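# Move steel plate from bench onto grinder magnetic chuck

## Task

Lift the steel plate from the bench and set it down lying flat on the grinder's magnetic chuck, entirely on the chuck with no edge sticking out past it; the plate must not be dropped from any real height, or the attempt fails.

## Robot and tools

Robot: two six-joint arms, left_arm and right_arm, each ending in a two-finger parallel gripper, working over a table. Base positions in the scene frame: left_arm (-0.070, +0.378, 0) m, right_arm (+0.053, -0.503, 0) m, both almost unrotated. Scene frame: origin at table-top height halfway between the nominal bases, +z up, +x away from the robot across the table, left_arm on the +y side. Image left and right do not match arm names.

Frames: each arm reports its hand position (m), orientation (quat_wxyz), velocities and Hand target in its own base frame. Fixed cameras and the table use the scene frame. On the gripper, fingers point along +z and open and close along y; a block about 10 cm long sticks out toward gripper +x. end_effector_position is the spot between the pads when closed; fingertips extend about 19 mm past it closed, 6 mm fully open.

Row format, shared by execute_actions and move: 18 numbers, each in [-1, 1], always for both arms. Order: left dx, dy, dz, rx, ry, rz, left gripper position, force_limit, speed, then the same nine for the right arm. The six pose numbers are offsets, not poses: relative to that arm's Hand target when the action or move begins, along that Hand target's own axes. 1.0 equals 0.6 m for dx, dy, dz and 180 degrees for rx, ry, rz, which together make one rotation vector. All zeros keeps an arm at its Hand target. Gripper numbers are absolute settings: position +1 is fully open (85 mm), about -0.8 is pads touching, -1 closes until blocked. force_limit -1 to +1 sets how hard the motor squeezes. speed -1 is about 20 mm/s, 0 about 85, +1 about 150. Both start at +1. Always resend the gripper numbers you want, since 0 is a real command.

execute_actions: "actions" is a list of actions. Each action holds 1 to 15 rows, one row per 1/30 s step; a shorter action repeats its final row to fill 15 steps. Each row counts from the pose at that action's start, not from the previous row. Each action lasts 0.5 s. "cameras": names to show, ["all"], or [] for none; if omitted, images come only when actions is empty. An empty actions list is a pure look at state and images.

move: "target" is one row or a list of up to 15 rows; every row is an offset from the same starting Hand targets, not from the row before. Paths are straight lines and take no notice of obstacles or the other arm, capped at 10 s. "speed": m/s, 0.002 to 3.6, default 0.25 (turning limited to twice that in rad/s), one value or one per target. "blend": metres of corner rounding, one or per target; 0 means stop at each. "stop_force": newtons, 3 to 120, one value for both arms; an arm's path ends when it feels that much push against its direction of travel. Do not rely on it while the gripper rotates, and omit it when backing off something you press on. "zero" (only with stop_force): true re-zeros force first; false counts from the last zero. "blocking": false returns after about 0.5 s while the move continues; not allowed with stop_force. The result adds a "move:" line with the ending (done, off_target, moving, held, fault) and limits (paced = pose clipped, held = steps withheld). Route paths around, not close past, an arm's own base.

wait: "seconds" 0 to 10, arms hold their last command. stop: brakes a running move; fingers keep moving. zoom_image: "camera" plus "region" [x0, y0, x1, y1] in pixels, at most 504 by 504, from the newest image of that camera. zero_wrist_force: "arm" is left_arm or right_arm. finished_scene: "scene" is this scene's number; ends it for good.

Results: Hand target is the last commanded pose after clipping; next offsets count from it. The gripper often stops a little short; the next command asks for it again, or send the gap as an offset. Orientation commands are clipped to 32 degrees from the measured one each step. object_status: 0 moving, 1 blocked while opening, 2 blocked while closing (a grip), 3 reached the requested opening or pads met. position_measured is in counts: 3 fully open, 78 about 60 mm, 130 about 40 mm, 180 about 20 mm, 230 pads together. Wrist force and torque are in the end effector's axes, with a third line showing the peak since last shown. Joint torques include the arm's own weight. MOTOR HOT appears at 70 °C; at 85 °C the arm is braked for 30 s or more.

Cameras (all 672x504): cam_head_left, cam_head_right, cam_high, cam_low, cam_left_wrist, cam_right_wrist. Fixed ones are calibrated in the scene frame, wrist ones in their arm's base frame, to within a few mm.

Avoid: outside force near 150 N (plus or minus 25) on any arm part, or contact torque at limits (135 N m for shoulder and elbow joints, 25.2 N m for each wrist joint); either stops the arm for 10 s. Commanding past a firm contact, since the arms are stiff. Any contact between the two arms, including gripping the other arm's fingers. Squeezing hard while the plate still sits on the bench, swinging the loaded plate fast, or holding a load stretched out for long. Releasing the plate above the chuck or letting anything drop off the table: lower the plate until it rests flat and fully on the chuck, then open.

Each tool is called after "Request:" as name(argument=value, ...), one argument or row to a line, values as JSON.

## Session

Request:
execute_actions(
  actions=[],
)

Scene clock: 0.00 s.
left_arm: end_effector_position=(+0.2339, +0.0336, +0.2010) position_measured=3 object_status=3 end_effector_quat_wxyz=(-0.371, +0.714, +0.592, +0.040) | right_arm: end_effector_position=(+0.3654, +0.5792, +0.1864) position_measured=3 object_status=3 end_effector_quat_wxyz=(-0.238, +0.693, +0.599, +0.323)
Joint positions: left_arm=[-0.722 -1.864 2.162 -1.121 -1.389 0.964] | right_arm=[4.29 -1.917 -1.999 0.019 1.717 2.928]
Joint velocities: within noise
Joint torques (N m): no reading
Wrist force (N): no reading
Wrist torque (N m): no reading
Wrist force, peak (N): no reading
Hand target: left_arm +0.2339, +0.0336, +0.2010; -0.371, +0.714, +0.592, +0.040 | right_arm +0.3654, +0.5792, +0.1864; -0.238, +0.693, +0.599, +0.323
Tool commands: left_gripper/position=+1.0 left_gripper/force_limit=+1.0 left_gripper/speed=+1.0 right_gripper/position=+1.0 right_gripper/force_limit=+1.0 right_gripper/speed=+1.0
camera_calibration:
cam_left_wrist: T_world_to_cam=[[0.885166, -0.036566, -0.463837, -0.108773], [-0.162497, -0.958428, -0.234545, 0.139498], [-0.435977, 0.282983, -0.854309, 0.391555], [0, 0, 0, 1]] pos_world=[0.28966, 0.0189179, 0.316775]
cam_right_wrist: T_world_to_cam=[[0.983537, -0.166495, 0.0702388, -0.266244], [-0.115373, -0.877734, -0.465051, 0.660869], [0.13908, 0.449291, -0.882493, -0.0173355], [0, 0, 0, 1]] pos_world=[0.340519, 0.543527, 0.31074]

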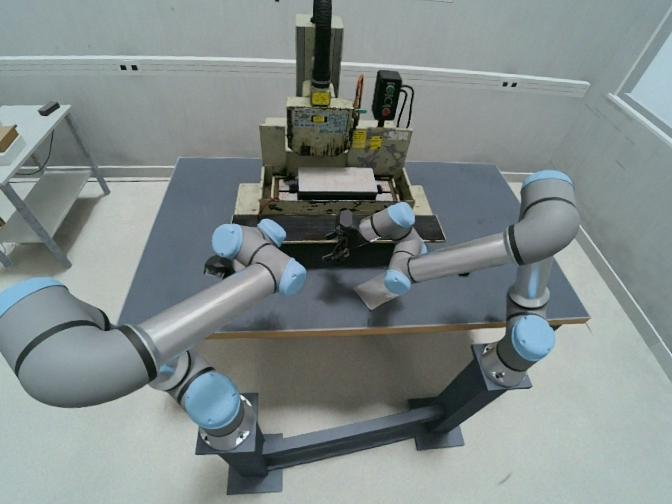

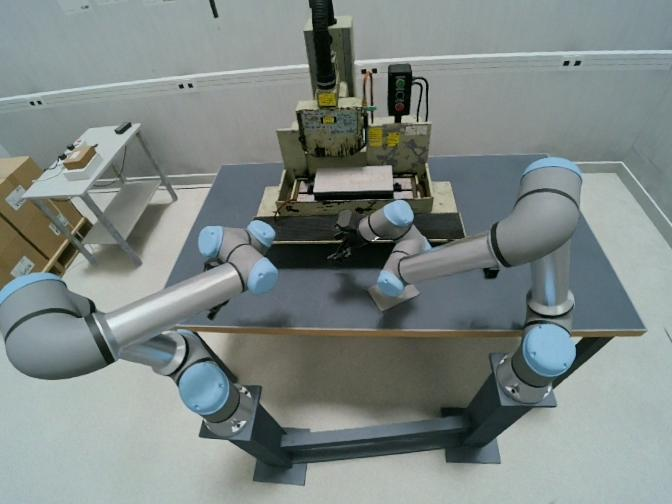

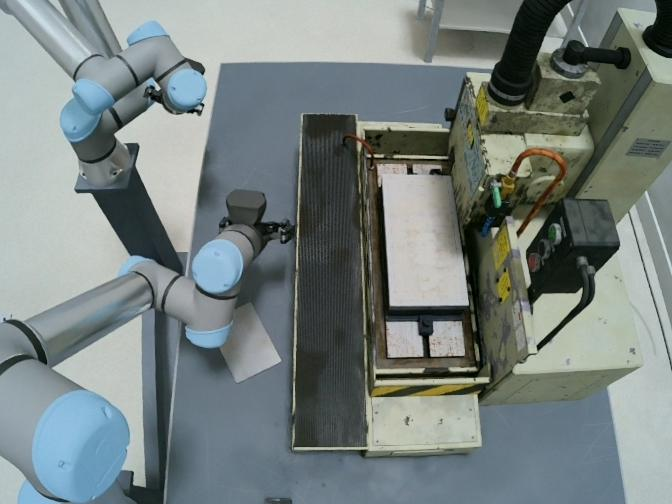

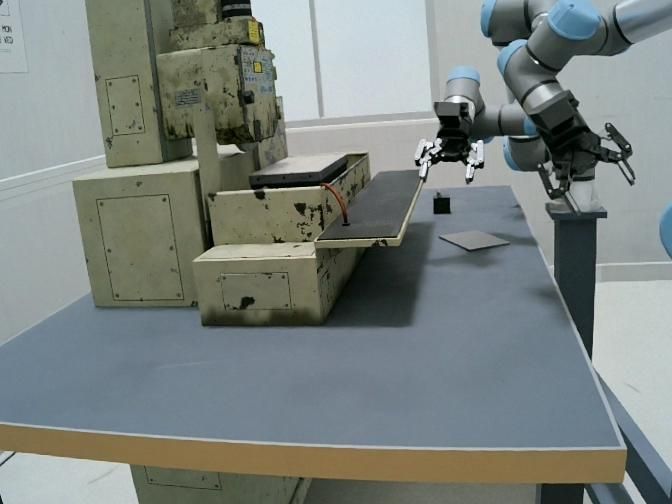

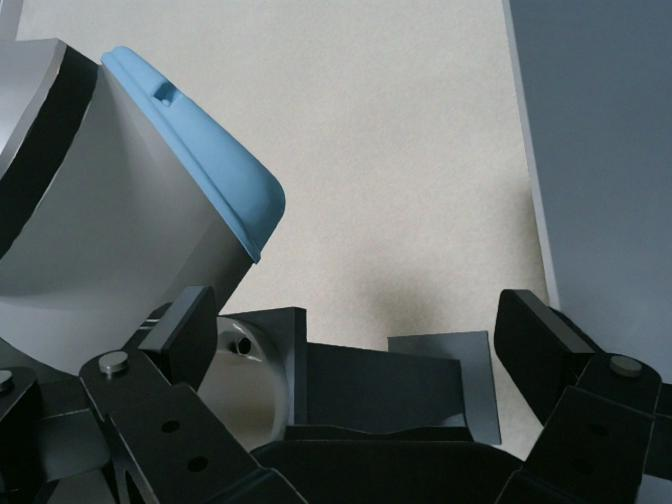

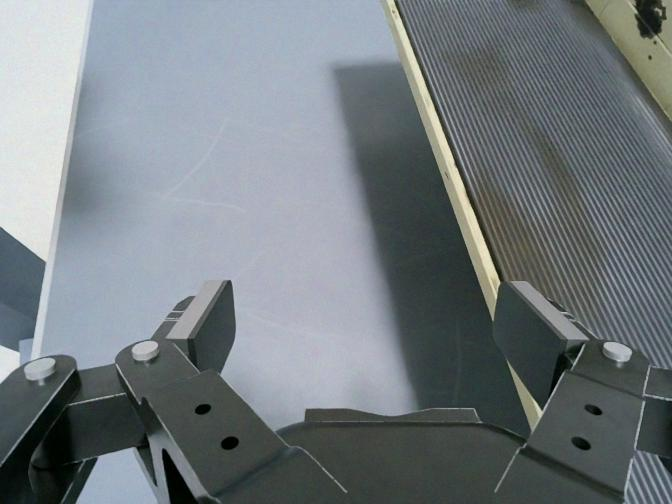

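Request:
move(
  target=[0,0,0,0,0,0,1,1,1,-0.307,0.0593,-0.0908,-0.1954,-0.0197,0.2115,1,1,-1],
  cameras=["cam_high","cam_low","cam_right_wrist","cam_head_right"],
)

Request:
zoom_image(
  camera="cam_high",
  region=[150, 220, 350, 420],
)

Scene clock: 17.10 s.
left_arm: end_effector_position=(+0.2339, +0.0336, +0.2010) position_measured=3 object_status=3 end_effector_quat_wxyz=(-0.371, +0.714, +0.592, +0.040) | right_arm: end_effector_position=(+0.3779, +0.4096, +0.0905) position_measured=3 object_status=3 end_effector_quat_wxyz=(-0.094, +0.895, +0.228, +0.371)
Joint positions: left_arm=[-0.722 -1.864 2.162 -1.121 -1.389 0.964] | right_arm=[4.467 -1.849 -2.424 0.155 1.023 3.797]
Joint torques (N m): left_arm=[0.97 -10.7 -22.55 -0.59 0.51 -0.01] | right_arm=[-8.19 29.19 15.26 4.88 -0.35 2.29]
Wrist force (N): left_arm=[-0.3 -0.3 0.1] | right_arm=[-0.3 -0.2 0.4]
Wrist torque (N m): left_arm=[-0.05 0.05 0.01] | right_arm=[0.00 0.05 0.14]
Wrist force, peak (N): left_arm=[-0.5 0.4 0.1] | right_arm=[1.5 -0.4 0.6]
Hand target: left_arm +0.2339, +0.0336, +0.2010; -0.371, +0.714, +0.592, +0.040 | right_arm +0.3780, +0.4095, +0.0904; -0.094, +0.895, +0.227, +0.371
Off the commanded pose: left_arm 0.000 m, 0 deg | right_arm 0.000 m, 0 deg.
move: done
camera_calibration:
cam_right_wrist: T_world_to_cam=[[0.48007, -0.877134, 0.0129875, 0.186426], [-0.788488, -0.437947, -0.431843, 0.540122], [0.384472, 0.197075, -0.901855, -0.015228], [0, 0, 0, 1]] pos_world=[0.342237, 0.403067, 0.217093]
Images, in order (width x height): cam_head_right 672x504, cam_high 672x504, cam_low 672x504, cam_right_wrist 672x504.

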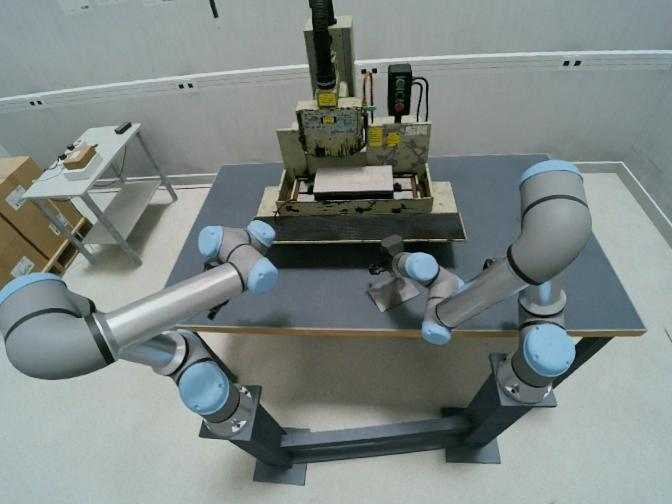

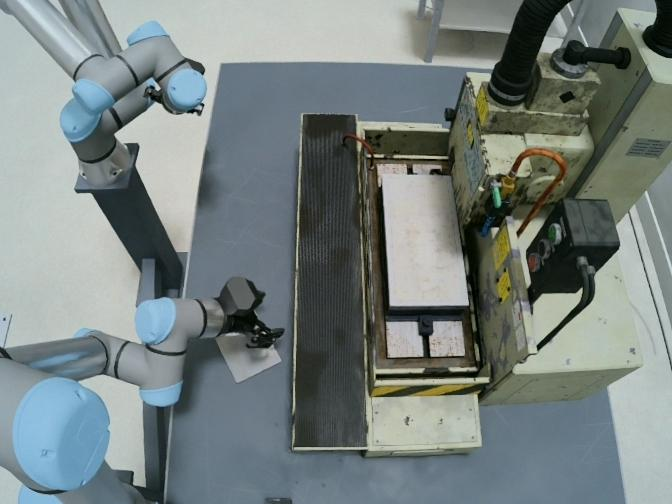

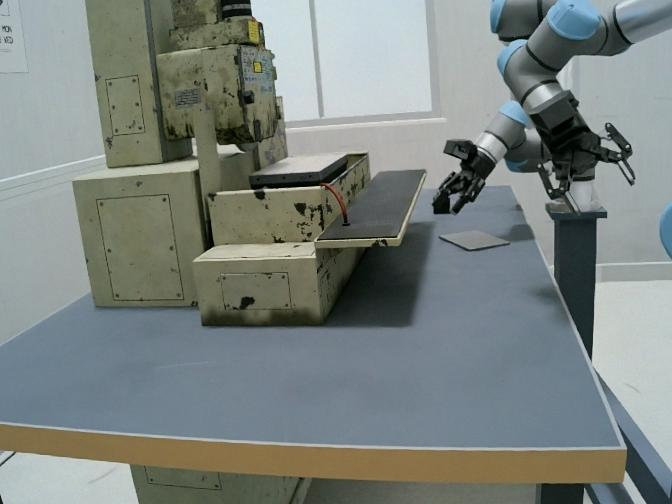

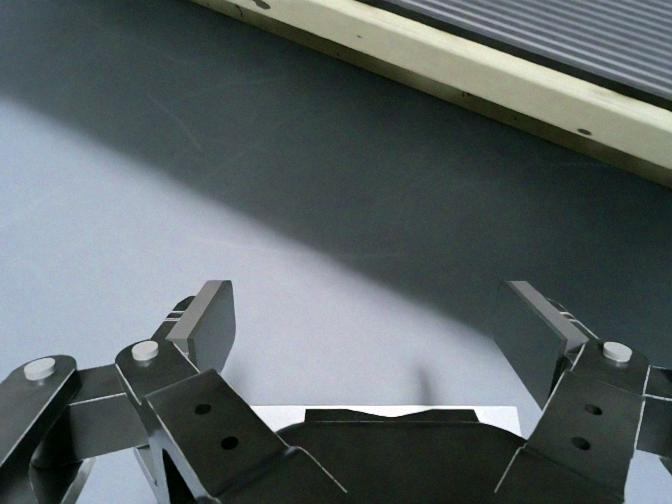

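Scaled by 2.520 from the camera's 672x504 image, which has a finer 960x720 frame.

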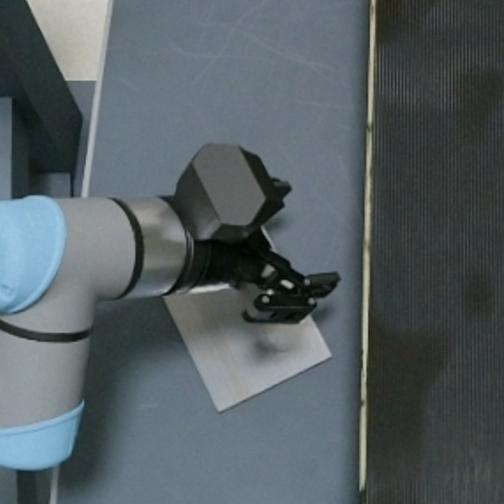

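Request:
move(
  target=[0,0,0,0,0,0,1,1,1,-0.0891,0,0.0985,0,0,0,1,1,-1],
  speed=0.05,
  stop_force=12,
  cameras=["cam_right_wrist"],
)

Scene clock: 30.63 s.
left_arm: end_effector_position=(+0.2339, +0.0336, +0.2010) position_measured=3 object_status=3 end_effector_quat_wxyz=(-0.371, +0.714, +0.592, +0.040) | right_arm: end_effector_position=(+0.3815, +0.4114, +0.0108) position_measured=3 object_status=3 end_effector_quat_wxyz=(-0.094, +0.895, +0.227, +0.371)
Joint positions: left_arm=[-0.722 -1.864 2.162 -1.121 -1.389 0.964] | right_arm=[4.459 -2.127 -2.424 0.437 1.027 3.79]
Joint torques (N m): left_arm=[-0.05 -9.73 -23.65 -0.56 0.45 0.03] | right_arm=[1.53 26.07 -0.15 5.46 -0.23 -0.02]
Wrist force (N): left_arm=[-0.1 -0.2 0.0] | right_arm=[-0.3 -0.2 0.6]
Wrist torque (N m): left_arm=[-0.03 0.02 0.01] | right_arm=[0.01 0.05 0.13]
Wrist force, peak (N): left_arm=[-0.6 -0.2 0.2] | right_arm=[-1.2 -0.6 0.4]
Hand target: left_arm +0.2339, +0.0336, +0.2010; -0.371, +0.714, +0.592, +0.040 | right_arm +0.3815, +0.4114, +0.0108; -0.094, +0.895, +0.227, +0.371
Off the commanded pose: left_arm 0.000 m, 0 deg | right_arm 0.000 m, 0 deg.
move: done
camera_calibration:
cam_right_wrist: T_world_to_cam=[[0.479753, -0.877308, 0.0129141, 0.1875], [-0.788678, -0.437642, -0.431807, 0.509311], [0.384479, 0.196976, -0.901874, -0.0887145], [0, 0, 0, 1]] pos_world=[0.345837, 0.404866, 0.137493]
Images, in order (width x height): cam_right_wrist 672x504.

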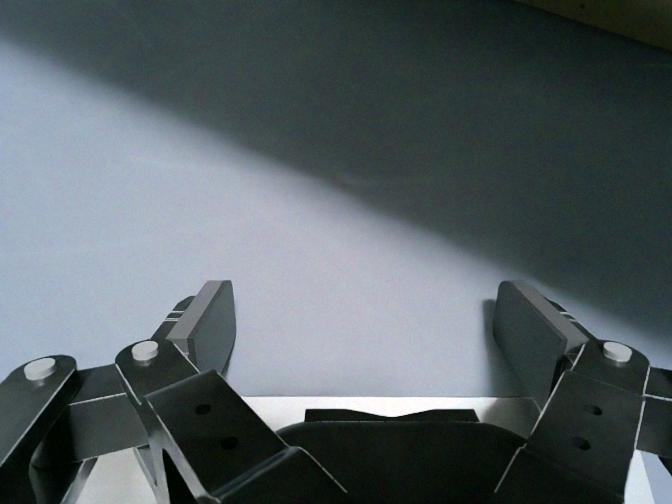

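Request:
move(
  target=[0,0,0,0,0,0,1,1,1,-0.144,-0.066,-0.144,-0.112,0,0.112,1,1,-1],
  speed=0.05,
  cameras=["cam_right_wrist","cam_high","cam_head_right"],
)

Request:
zoom_image(
  camera="cam_high",
  region=[110, 230, 260, 400],
)

Scene clock: 38.37 s.
left_arm: end_effector_position=(+0.2339, +0.0336, +0.2010) position_measured=3 object_status=3 end_effector_quat_wxyz=(-0.371, +0.714, +0.592, +0.040) | right_arm: end_effector_position=(+0.2551, +0.3880, +0.0108) position_measured=3 object_status=3 end_effector_quat_wxyz=(+0.000, +0.924, +0.000, +0.383)
Joint positions: left_arm=[-0.722 -1.864 2.162 -1.121 -1.389 0.964] | right_arm=[4.87 -1.861 -2.455 -0.552 0.798 4.933]
Joint torques (N m): left_arm=[0.97 -8.84 -23.8 -0.14 0.87 0.04] | right_arm=[-6.94 15.88 3.51 2.48 -3.34 -0.59]
Wrist force (N): left_arm=[0.0 0.1 0.2] | right_arm=[3.1 -1.0 -0.7]
Wrist torque (N m): left_arm=[0.01 0.00 0.01] | right_arm=[-0.14 -0.01 0.06]
Wrist force, peak (N): left_arm=[-0.6 -0.2 0.2] | right_arm=[8.0 0.7 0.0]
Hand target: left_arm +0.2339, +0.0336, +0.2010; -0.371, +0.714, +0.592, +0.040 | right_arm +0.2552, +0.3879, +0.0108; +0.000, +0.924, +0.000, +0.383
Off the commanded pose: left_arm 0.000 m, 0 deg | right_arm 0.000 m, 0 deg.
move: done
camera_calibration:
cam_right_wrist: T_world_to_cam=[[0.0029469, -0.999916, 0.0125897, 0.396864], [-0.902023, -0.00809271, -0.431613, 0.261594], [0.431679, -0.0100843, -0.901971, 0.032797], [0, 0, 0, 1]] pos_world=[0.220636, 0.399278, 0.137493]
Images, in order (width x height): cam_head_right 672x504, cam_high 672x504, cam_right_wrist 672x504.

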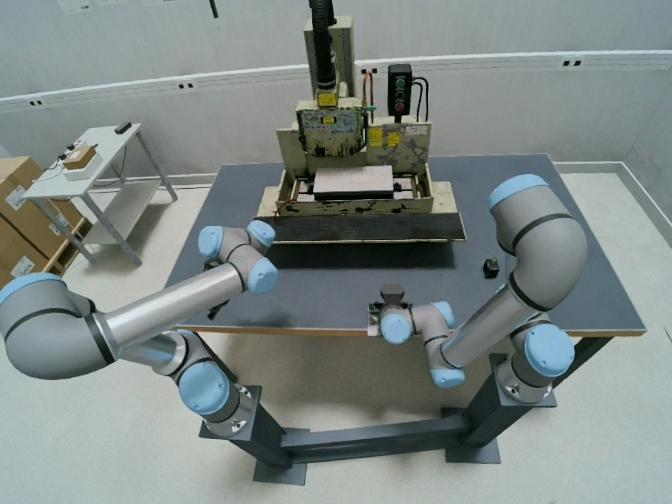

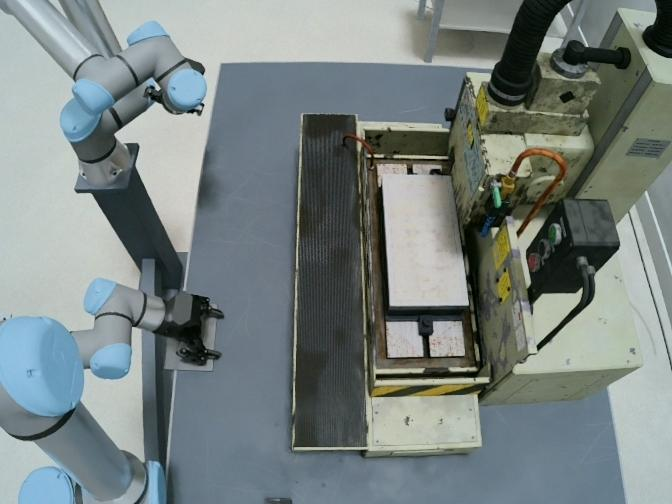

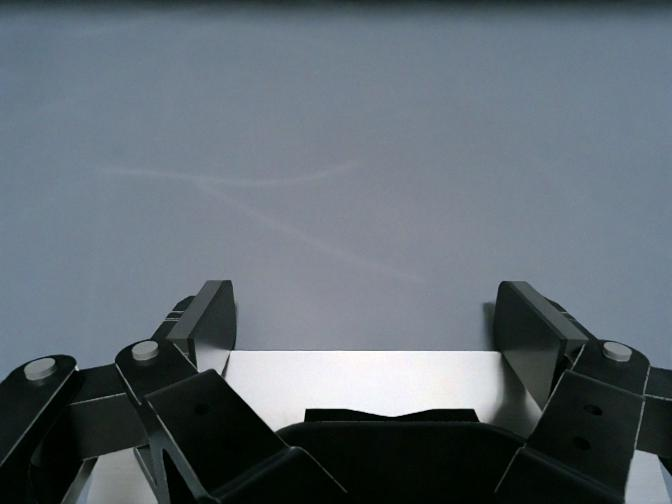

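Scaled by 2.965 from the camera's 672x504 image, which has a finer 960x720 frame.

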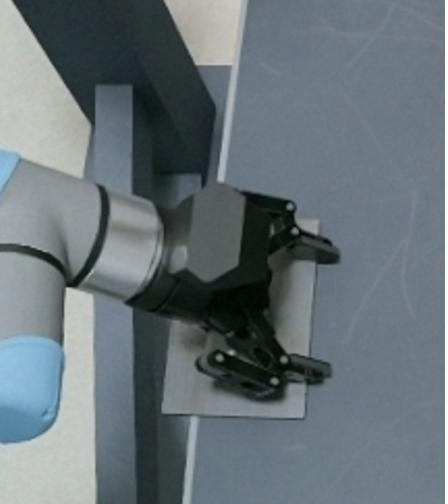

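Request:
move(
  target=[0,0,0,0,0,0,1,1,1,-0.0212,0,-0.0212,0,0,0,1,1,-1],
  speed=0.05,
)

Request:
move(
  target=[
    [0,0,0,0,0,0,1,1,1,0.118,0,-0.118,0,0,0,1,1,-1],
    [0,0,0,0,0,0,1,1,1,-0.127,0.018,-0.361,-0.1954,0.1954,-0.472,1,1,-1],
  ],
  speed=[0.1,0.3],
)

Request:
move(
  target=[0,0,0,0,0,0,1,1,1,0,-0.175,0,0,0,0,1,1,-1],
  speed=0.15,
  cameras=["cam_high","cam_right_wrist","cam_head_right"],
)

Request:
zoom_image(
  camera="cam_high",
  region=[80, 230, 260, 400],
)

Scene clock: 43.43 s.
left_arm: end_effector_position=(+0.2339, +0.0336, +0.2010) position_measured=3 object_status=3 end_effector_quat_wxyz=(-0.371, +0.714, +0.592, +0.040) | right_arm: end_effector_position=(+0.2372, +0.3879, +0.0108) position_measured=3 object_status=3 end_effector_quat_wxyz=(+0.000, +0.924, +0.000, +0.383)
Joint positions: left_arm=[-0.722 -1.864 2.162 -1.121 -1.389 0.964] | right_arm=[4.917 -1.842 -2.459 -0.612 0.806 4.999]
Joint torques (N m): left_arm=[0.37 -9.52 -22.97 -0.08 0.7 0.35] | right_arm=[-7.52 16.91 13.89 4.65 -1.85 -2.35]
Wrist force (N): left_arm=[-0.3 -0.3 -0.1] | right_arm=[0.1 -0.2 0.3]
Wrist torque (N m): left_arm=[-0.06 0.05 0.01] | right_arm=[-0.04 0.03 0.13]
Wrist force, peak (N): left_arm=[-0.6 -0.5 0.2] | right_arm=[5.4 0.1 2.8]
Hand target: left_arm +0.2339, +0.0336, +0.2010; -0.371, +0.714, +0.592, +0.040 | right_arm +0.2372, +0.3879, +0.0108; +0.000, +0.924, +0.000, +0.383
Off the commanded pose: left_arm 0.000 m, 0 deg | right_arm 0.000 m, 0 deg.
move: done

Scene clock: 48.00 s.
left_arm: end_effector_position=(+0.2339, +0.0336, +0.2010) position_measured=3 object_status=3 end_effector_quat_wxyz=(-0.371, +0.714, +0.592, +0.040) | right_arm: end_effector_position=(+0.0302, +0.3771, +0.1100) position_measured=3 object_status=3 end_effector_quat_wxyz=(+0.500, +0.500, +0.500, +0.500)
Joint positions: left_arm=[-0.722 -1.864 2.162 -1.121 -1.389 0.964] | right_arm=[5.562 -2.067 -2.059 -2.158 0.849 4.712]
Joint torques (N m): left_arm=[1.4 -9.43 -24.35 -0.56 0.92 0] | right_arm=[2.13 35.88 3.64 -0.95 1.35 0.08]
Wrist force (N): left_arm=[-0.2 -0.2 0.2] | right_arm=[-0.5 -0.4 1.3]
Wrist torque (N m): left_arm=[-0.05 0.02 0.01] | right_arm=[0.15 0.04 0.33]
Wrist force, peak (N): left_arm=[-0.5 -0.2 0.4] | right_arm=[-1.3 -0.2 1.7]
Hand target: left_arm +0.2339, +0.0336, +0.2010; -0.371, +0.714, +0.592, +0.040 | right_arm +0.0302, +0.3771, +0.1100; +0.500, +0.500, +0.500, +0.500
Off the commanded pose: left_arm 0.000 m, 0 deg | right_arm 0.000 m, 0 deg.
move: done

Scene clock: 49.17 s.
left_arm: end_effector_position=(+0.2339, +0.0336, +0.2010) position_measured=3 object_status=3 end_effector_quat_wxyz=(-0.371, +0.714, +0.592, +0.040) | right_arm: end_effector_position=(+0.0301, +0.3771, +0.0051) position_measured=3 object_status=3 end_effector_quat_wxyz=(+0.500, +0.500, +0.500, +0.500)
Joint positions: left_arm=[-0.722 -1.864 2.162 -1.121 -1.389 0.964] | right_arm=[5.562 -2.317 -2.055 -1.911 0.849 4.712]
Joint torques (N m): left_arm=[1.07 -9.54 -23.33 -0.34 1.02 0.53] | right_arm=[5.29 31.81 -1.98 0.3 1.88 -2.06]
Wrist force (N): left_arm=[-0.3 0.1 0.2] | right_arm=[-1.1 -0.1 0.8]
Wrist torque (N m): left_arm=[0.00 0.04 0.01] | right_arm=[0.19 0.11 0.29]
Wrist force, peak (N): left_arm=[-0.6 -0.1 0.2] | right_arm=[-1.3 -2.7 1.0]
Hand target: left_arm +0.2339, +0.0336, +0.2010; -0.371, +0.714, +0.592, +0.040 | right_arm +0.0302, +0.3771, +0.0050; +0.500, +0.500, +0.500, +0.500
Off the commanded pose: left_arm 0.000 m, 0 deg | right_arm 0.000 m, 0 deg.
move: done
camera_calibration:
cam_right_wrist: T_world_to_cam=[[-0.00699344, 0.0116849, 0.999907, 0.000426252], [-0.332495, -0.943065, 0.00869517, 0.389318], [0.943079, -0.332403, 0.0104804, 0.226023], [0, 0, 0, 1]] pos_world=[-0.0837088, 0.442278, -0.00618022]
Images, in order (width x height): cam_head_right 672x504, cam_high 672x504, cam_right_wrist 672x504.

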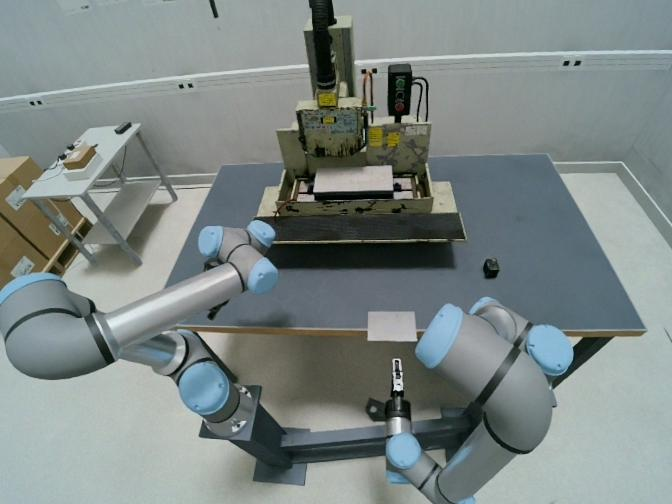

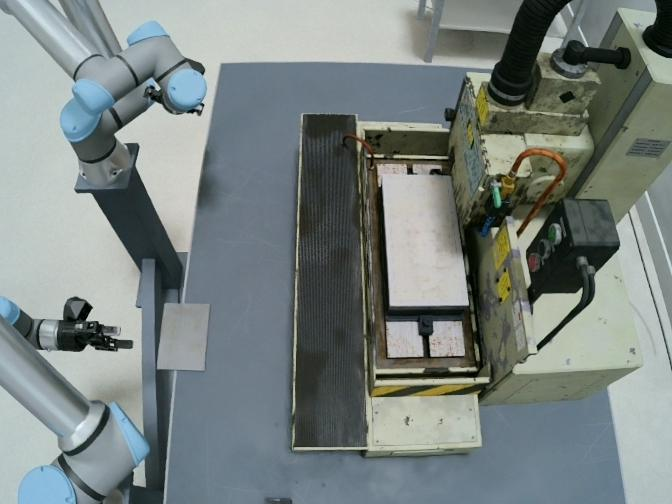

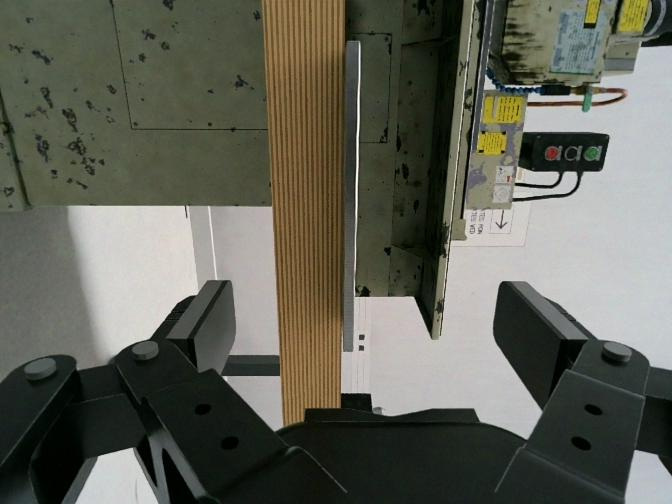

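Scaled by 2.800 from the camera's 672x504 image, which has a finer 960x720 frame.

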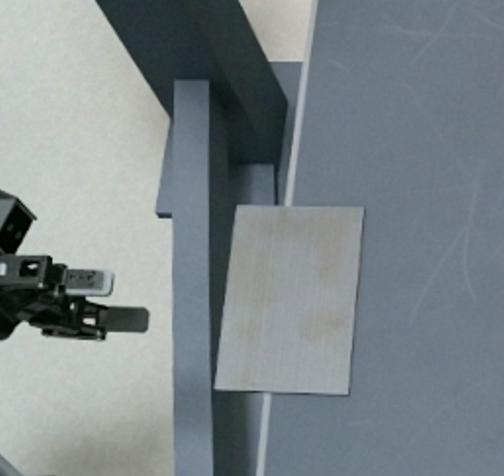

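Request:
move(
  target=[0,0,0,0,0,0,1,1,1,0,-0.0025,0.167,0,0,0,1,1,-1],
  speed=0.08,
  stop_force=12,
  cameras=["cam_low","cam_right_wrist"],
)

Request:
zoom_image(
  camera="cam_right_wrist",
  region=[200, 250, 540, 450],
)

Scene clock: 54.77 s.
left_arm: end_effector_position=(+0.2339, +0.0336, +0.2010) position_measured=3 object_status=3 end_effector_quat_wxyz=(-0.371, +0.714, +0.592, +0.040) | right_arm: end_effector_position=(+0.1304, +0.3771, +0.0035) position_measured=3 object_status=3 end_effector_quat_wxyz=(+0.500, +0.500, +0.500, +0.500)
Joint positions: left_arm=[-0.722 -1.864 2.162 -1.121 -1.389 0.964] | right_arm=[5.378 -2.286 -2.179 -1.819 0.666 4.712]
Joint torques (N m): left_arm=[0.66 -11.39 -22.63 -0.15 0.95 0.32] | right_arm=[-0.46 27.46 11.71 -2.68 1.34 -2.14]
Wrist force (N): left_arm=[0.0 0.0 0.3] | right_arm=[-1.1 -0.7 0.9]
Wrist torque (N m): left_arm=[-0.01 -0.01 0.01] | right_arm=[0.08 0.09 0.29]
Wrist force, peak (N): left_arm=[-0.7 -0.4 -0.1] | right_arm=[-1.5 -0.8 1.8]
Hand target: left_arm +0.2339, +0.0336, +0.2010; -0.371, +0.714, +0.592, +0.040 | right_arm +0.1304, +0.3771, +0.0035; +0.500, +0.500, +0.500, +0.500
Off the commanded pose: left_arm 0.000 m, 0 deg | right_arm 0.000 m, 0 deg.
move: done
camera_calibration:
cam_right_wrist: T_world_to_cam=[[-0.00702612, 0.0115913, 0.999908, 0.00276965], [-0.332583, -0.943035, 0.00859504, 0.422541], [0.943048, -0.332492, 0.010481, 0.13155], [0, 0, 0, 1]] pos_world=[0.0164915, 0.442178, -0.00777992]
Images, in order (width x height): cam_low 672x504, cam_right_wrist 672x504.

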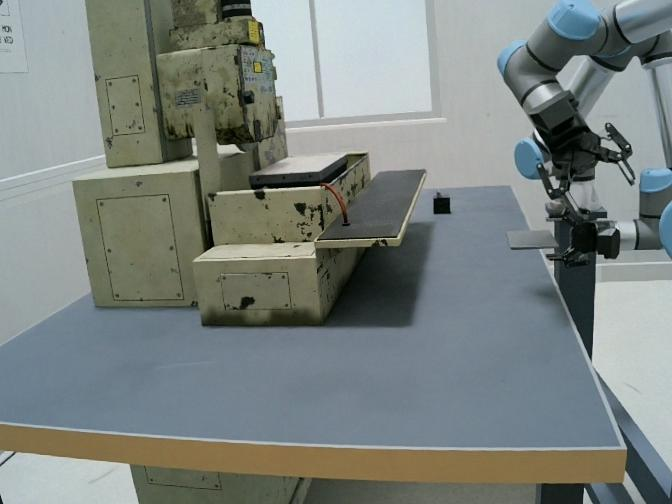

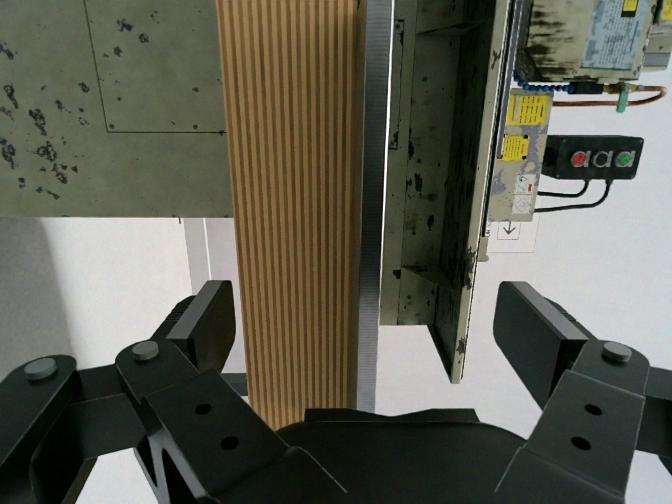

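Scaled by 1.482 from the camera's 672x504 image, which has a finer 960x720 frame.

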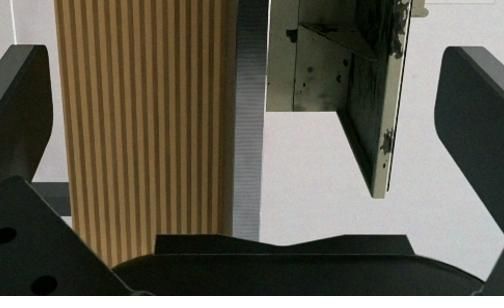

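Request:
execute_actions(
  actions=[
    [[0,0,0,0,0,0,1,1,1,0,0,0,0,0,0,-1,1,-1]],
    [[0,0,0,0,0,0,1,1,1,0,0,0,0,0,0,-1,1,-1]],
    [[0,0,0,0,0,0,1,1,1,0,0,0,0,0,0,-1,1,-1]],
    [[0,0,0,0,0,0,1,1,1,0,0,0,0,0,0,-1,1,-1]],
    [[0,0,0,0,0,0,1,1,1,0,0,0,0,0,0,-1,1,-1]],
    [[0,0,0,0,0,0,1,1,1,0,0,0,0,0,0,-1,1,-1]],
    [[0,0,0,0,0,0,1,1,1,0,0,0,0,0,0,-1,1,-1]],
    [[0,0,0,0,0,0,1,1,1,0,0,0,0,0,0,-1,1,-1]],
    [[0,0,0,0,0,0,1,1,1,0,0,0,0,0,0,-1,1,-1]],
    [[0,0,0,0,0,0,1,1,1,0,0,0,0,0,0,-1,1,-1]],
  ],
)

Request:
move(
  target=[0,0,0,0,0,0,1,1,1,0,0.05,0,0,0,0,-1,1,-1],
  speed=0.04,
  cameras=["cam_low","cam_right_wrist","cam_high","cam_head_right","cam_head_left"],
)

Request:
zoom_image(
  camera="cam_low",
  region=[220, 100, 460, 250],
)

Request:
zoom_image(
  camera="cam_head_right",
  region=[240, 130, 480, 250],
)

Request:
zoom_image(
  camera="cam_high",
  region=[290, 110, 500, 410],
)

Scene clock: 73.73 s.
left_arm: end_effector_position=(+0.2339, +0.0336, +0.2010) position_measured=3 object_status=3 end_effector_quat_wxyz=(-0.371, +0.714, +0.592, +0.040) | right_arm: end_effector_position=(+0.1304, +0.3771, +0.0035) position_measured=217 object_status=2 end_effector_quat_wxyz=(+0.500, +0.500, +0.500, +0.500)
Joint positions: left_arm=[-0.722 -1.864 2.162 -1.121 -1.389 0.964] | right_arm=[5.378 -2.286 -2.179 -1.819 0.666 4.712]
Joint torques (N m): left_arm=[1.47 -9.53 -22.85 -0.05 1.21 0.33] | right_arm=[-0.43 38.52 7.53 -2.44 -2.39 -2.04]
Wrist force (N): left_arm=[0.0 -0.1 0.2] | right_arm=[-0.7 -7.8 1.1]
Wrist torque (N m): left_arm=[-0.03 -0.01 0.01] | right_arm=[0.37 0.02 0.25]
Wrist force, peak (N): left_arm=[-0.7 -0.2 0.0] | right_arm=[-0.8 -8.1 0.5]
Hand target: left_arm +0.2339, +0.0336, +0.2010; -0.371, +0.714, +0.592, +0.040 | right_arm +0.1304, +0.3771, +0.0035; +0.500, +0.500, +0.500, +0.500
Off the commanded pose: left_arm 0.000 m, 0 deg | right_arm 0.000 m, 0 deg.

Scene clock: 74.77 s.
left_arm: end_effector_position=(+0.2339, +0.0336, +0.2010) position_measured=3 object_status=3 end_effector_quat_wxyz=(-0.371, +0.714, +0.592, +0.040) | right_arm: end_effector_position=(+0.1304, +0.3771, +0.0336) position_measured=217 object_status=2 end_effector_quat_wxyz=(+0.500, +0.500, +0.500, +0.500) end_effector_velocity=(+0.000, +0.000, -0.002) end_effector_angular_velocity=(+0.001, +0.001, -0.001)
Joint positions: left_arm=[-0.722 -1.864 2.162 -1.121 -1.389 0.964] | right_arm=[5.378 -2.203 -2.189 -1.892 0.666 4.712]
Joint velocities: left_arm=[within noise] | right_arm=[-0.001 -0.004 0 0.005 0 0]
Joint torques (N m): left_arm=[1.94 -9.88 -22.58 -0.1 1.25 0.09] | right_arm=[-1.61 29.53 5.67 -0.93 -2.41 -2.09]
Wrist force (N): left_arm=[0.2 -0.3 0.0] | right_arm=[-0.7 -8.8 0.9]
Wrist torque (N m): left_arm=[-0.05 -0.03 0.01] | right_arm=[0.45 0.02 0.23]
Wrist force, peak (N): left_arm=[-0.6 -0.1 -0.2] | right_arm=[-0.6 -9.8 1.1]
Hand target: left_arm +0.2339, +0.0336, +0.2010; -0.371, +0.714, +0.592, +0.040 | right_arm +0.1304, +0.3771, +0.0335; +0.500, +0.500, +0.500, +0.500
Off the commanded pose: left_arm 0.000 m, 0 deg | right_arm 0.000 m, 0 deg.
move: done
camera_calibration:
cam_right_wrist: T_world_to_cam=[[-0.00705345, 0.0118133, 0.999905, -0.0273246], [-0.332496, -0.943064, 0.00879626, 0.42229], [0.943078, -0.332402, 0.0105797, 0.131193], [0, 0, 0, 1]] pos_world=[0.0164912, 0.442178, 0.0222195]
Images, in order (width x height): cam_head_left 672x504, cam_head_right 672x504, cam_high 672x504, cam_low 672x504, cam_right_wrist 672x504.

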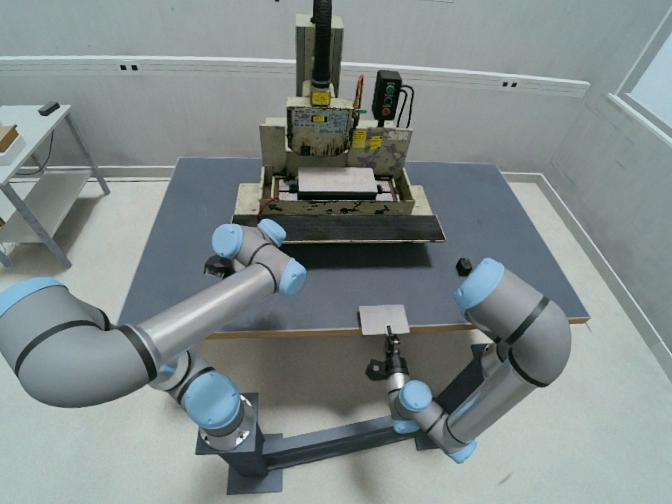

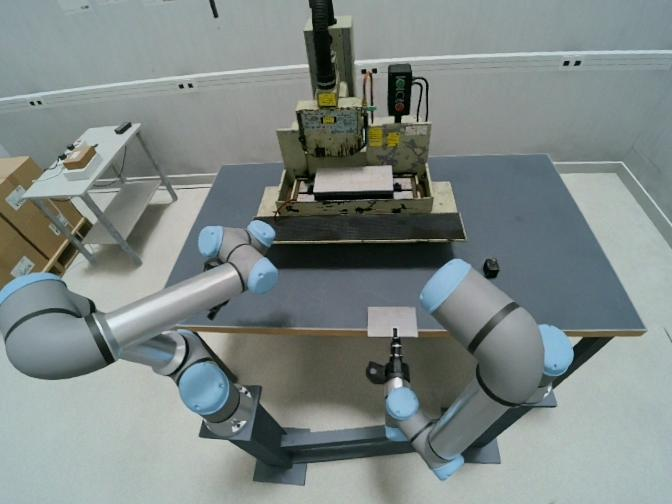

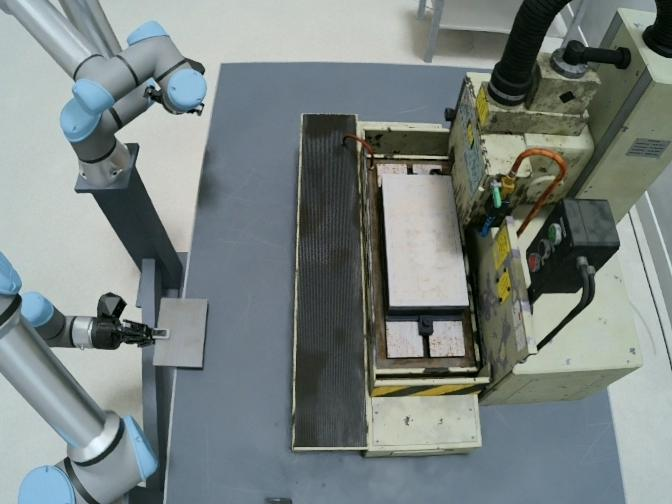

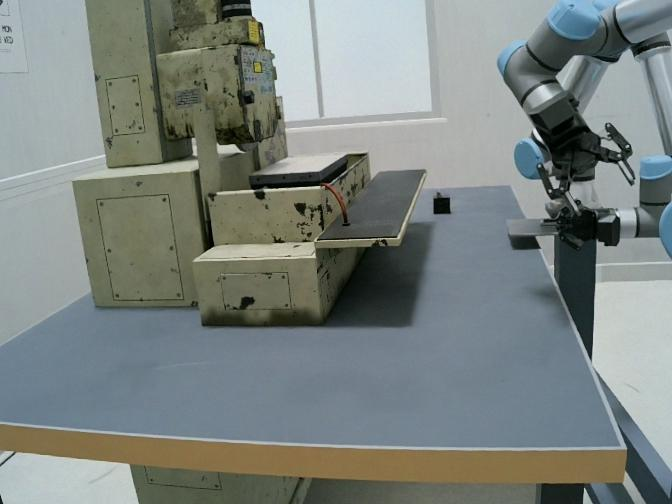

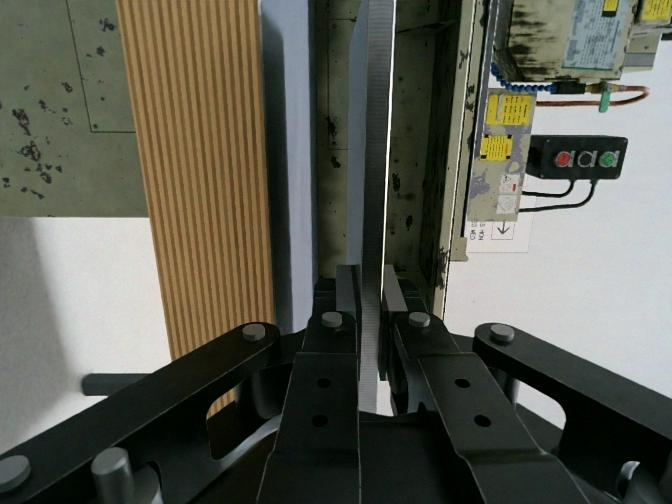

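Scaled by 2.100 from the camera's 672x504 image, which has a finer 960x720 frame.

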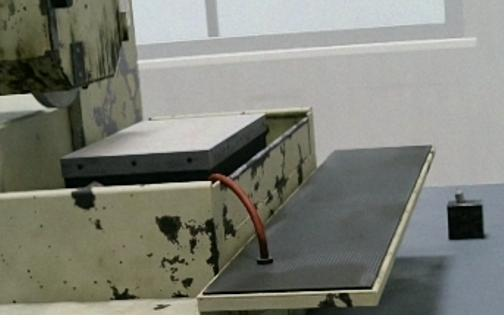

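Scaled by 2.100 from the camera's 672x504 image, which has a finer 960x720 frame.

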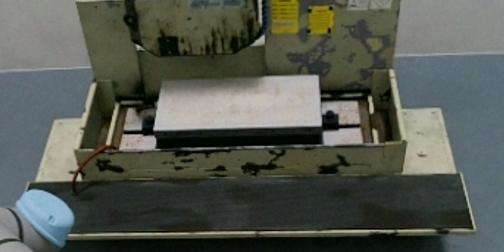

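Scaled by 1.680 from the camera's 672x504 image, which has a finer 960x720 frame.

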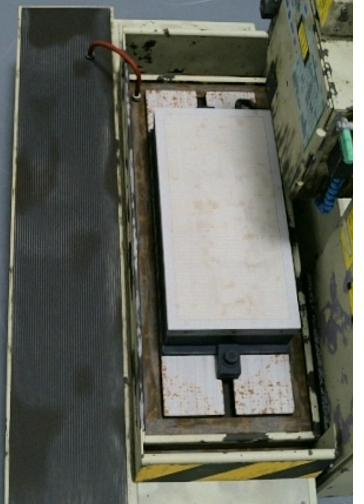

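Request:
move(
  target=[
    [0,0,0,0,0,0,1,1,1,0,0.4775,0,0,0,0,-1,1,-1],
    [0,0,0,0,0,0,1,1,1,0.155,0.4775,0.8,0.1944,0,0,-1,1,-1],
  ],
  speed=0.15,
  blend=[0.05,0],
  cameras=["cam_low","cam_right_wrist","cam_high","cam_head_right"],
)

Request:
zoom_image(
  camera="cam_low",
  region=[220, 100, 460, 250],
)

Request:
zoom_image(
  camera="cam_high",
  region=[280, 110, 500, 330],
)

Scene clock: 106.03 s.
left_arm: end_effector_position=(+0.2339, +0.0336, +0.2010) position_measured=3 object_status=3 end_effector_quat_wxyz=(-0.371, +0.714, +0.592, +0.040) | right_arm: end_effector_position=(+0.6103, +0.4702, +0.3200) position_measured=217 object_status=2 end_effector_quat_wxyz=(+0.327, +0.627, +0.627, +0.326)
Joint positions: left_arm=[-0.722 -1.864 2.162 -1.121 -1.389 0.964] | right_arm=[4.226 -1.946 -1.577 -0.601 0.761 2.396]
Joint torques (N m): left_arm=[1.36 -10.19 -22.37 0.11 1.02 0.16] | right_arm=[-2.83 43.84 35.38 6.32 -3.21 1.01]
Wrist force (N): left_arm=[-0.2 0.1 0.3] | right_arm=[-0.8 -6.7 6.0]
Wrist torque (N m): left_arm=[0.00 0.03 0.01] | right_arm=[0.40 0.23 0.19]
Wrist force, peak (N): left_arm=[-0.4 -0.6 0.2] | right_arm=[-0.7 -11.8 1.1]
Hand target: left_arm +0.2339, +0.0336, +0.2010; -0.371, +0.714, +0.592, +0.040 | right_arm +0.6104, +0.4703, +0.3200; +0.327, +0.627, +0.627, +0.326
Off the commanded pose: left_arm 0.000 m, 0 deg | right_arm 0.000 m, 0 deg.
move: done
camera_calibration:
cam_right_wrist: T_world_to_cam=[[0.567638, 0.0115875, 0.823197, -0.605501], [-0.267783, -0.942931, 0.197924, 0.567217], [0.778511, -0.332787, -0.53214, -0.0191864], [0, 0, 0, 1]] pos_world=[0.510533, 0.535478, 0.375971]
Images, in order (width x height): cam_head_right 672x504, cam_high 672x504, cam_low 672x504, cam_right_wrist 672x504.

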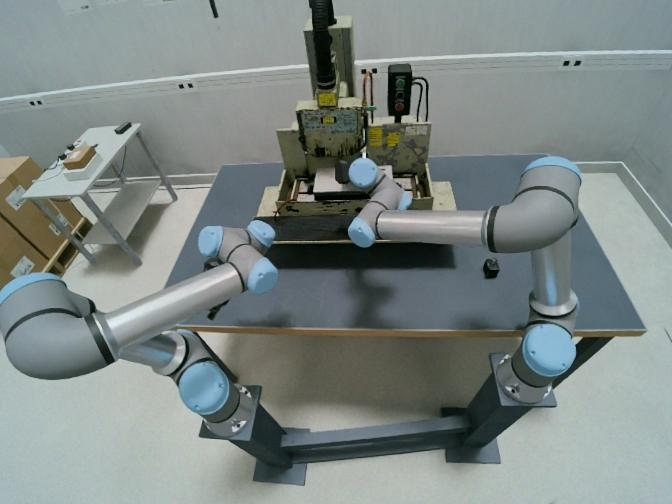

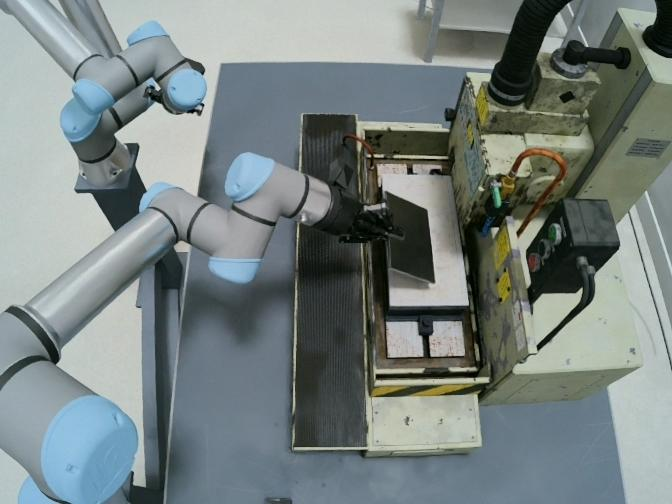

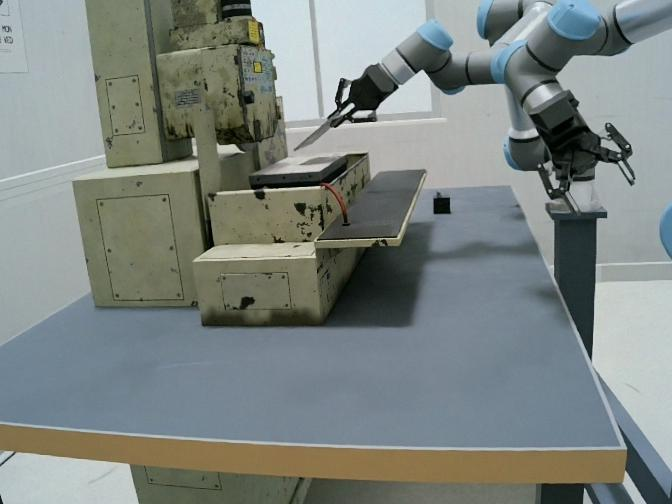

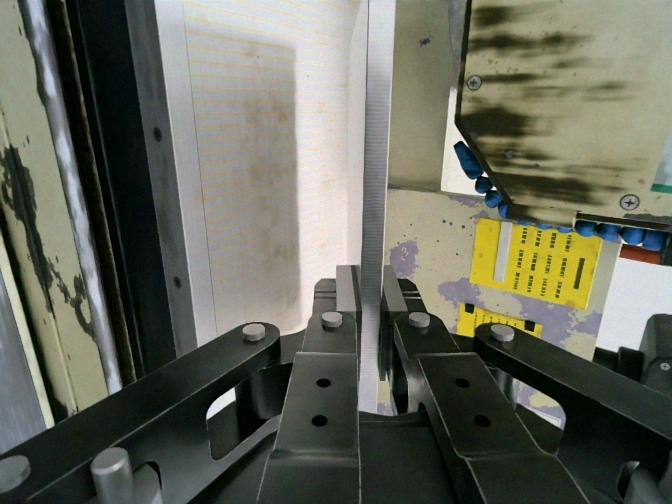

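Scaled by 2.100 from the camera's 672x504 image, which has a finer 960x720 frame.

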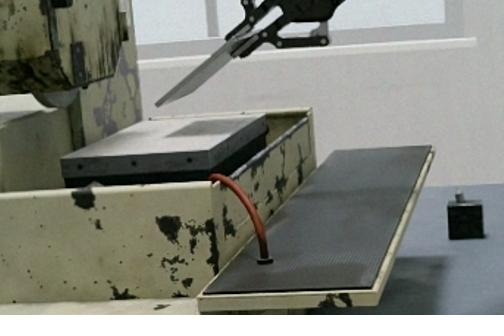

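Scaled by 2.291 from the camera's 672x504 image, which has a finer 960x720 frame.

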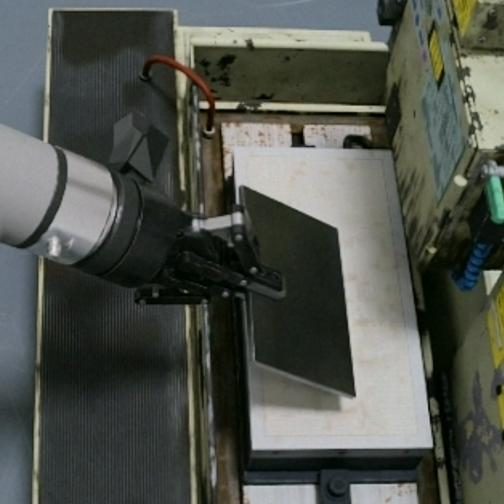

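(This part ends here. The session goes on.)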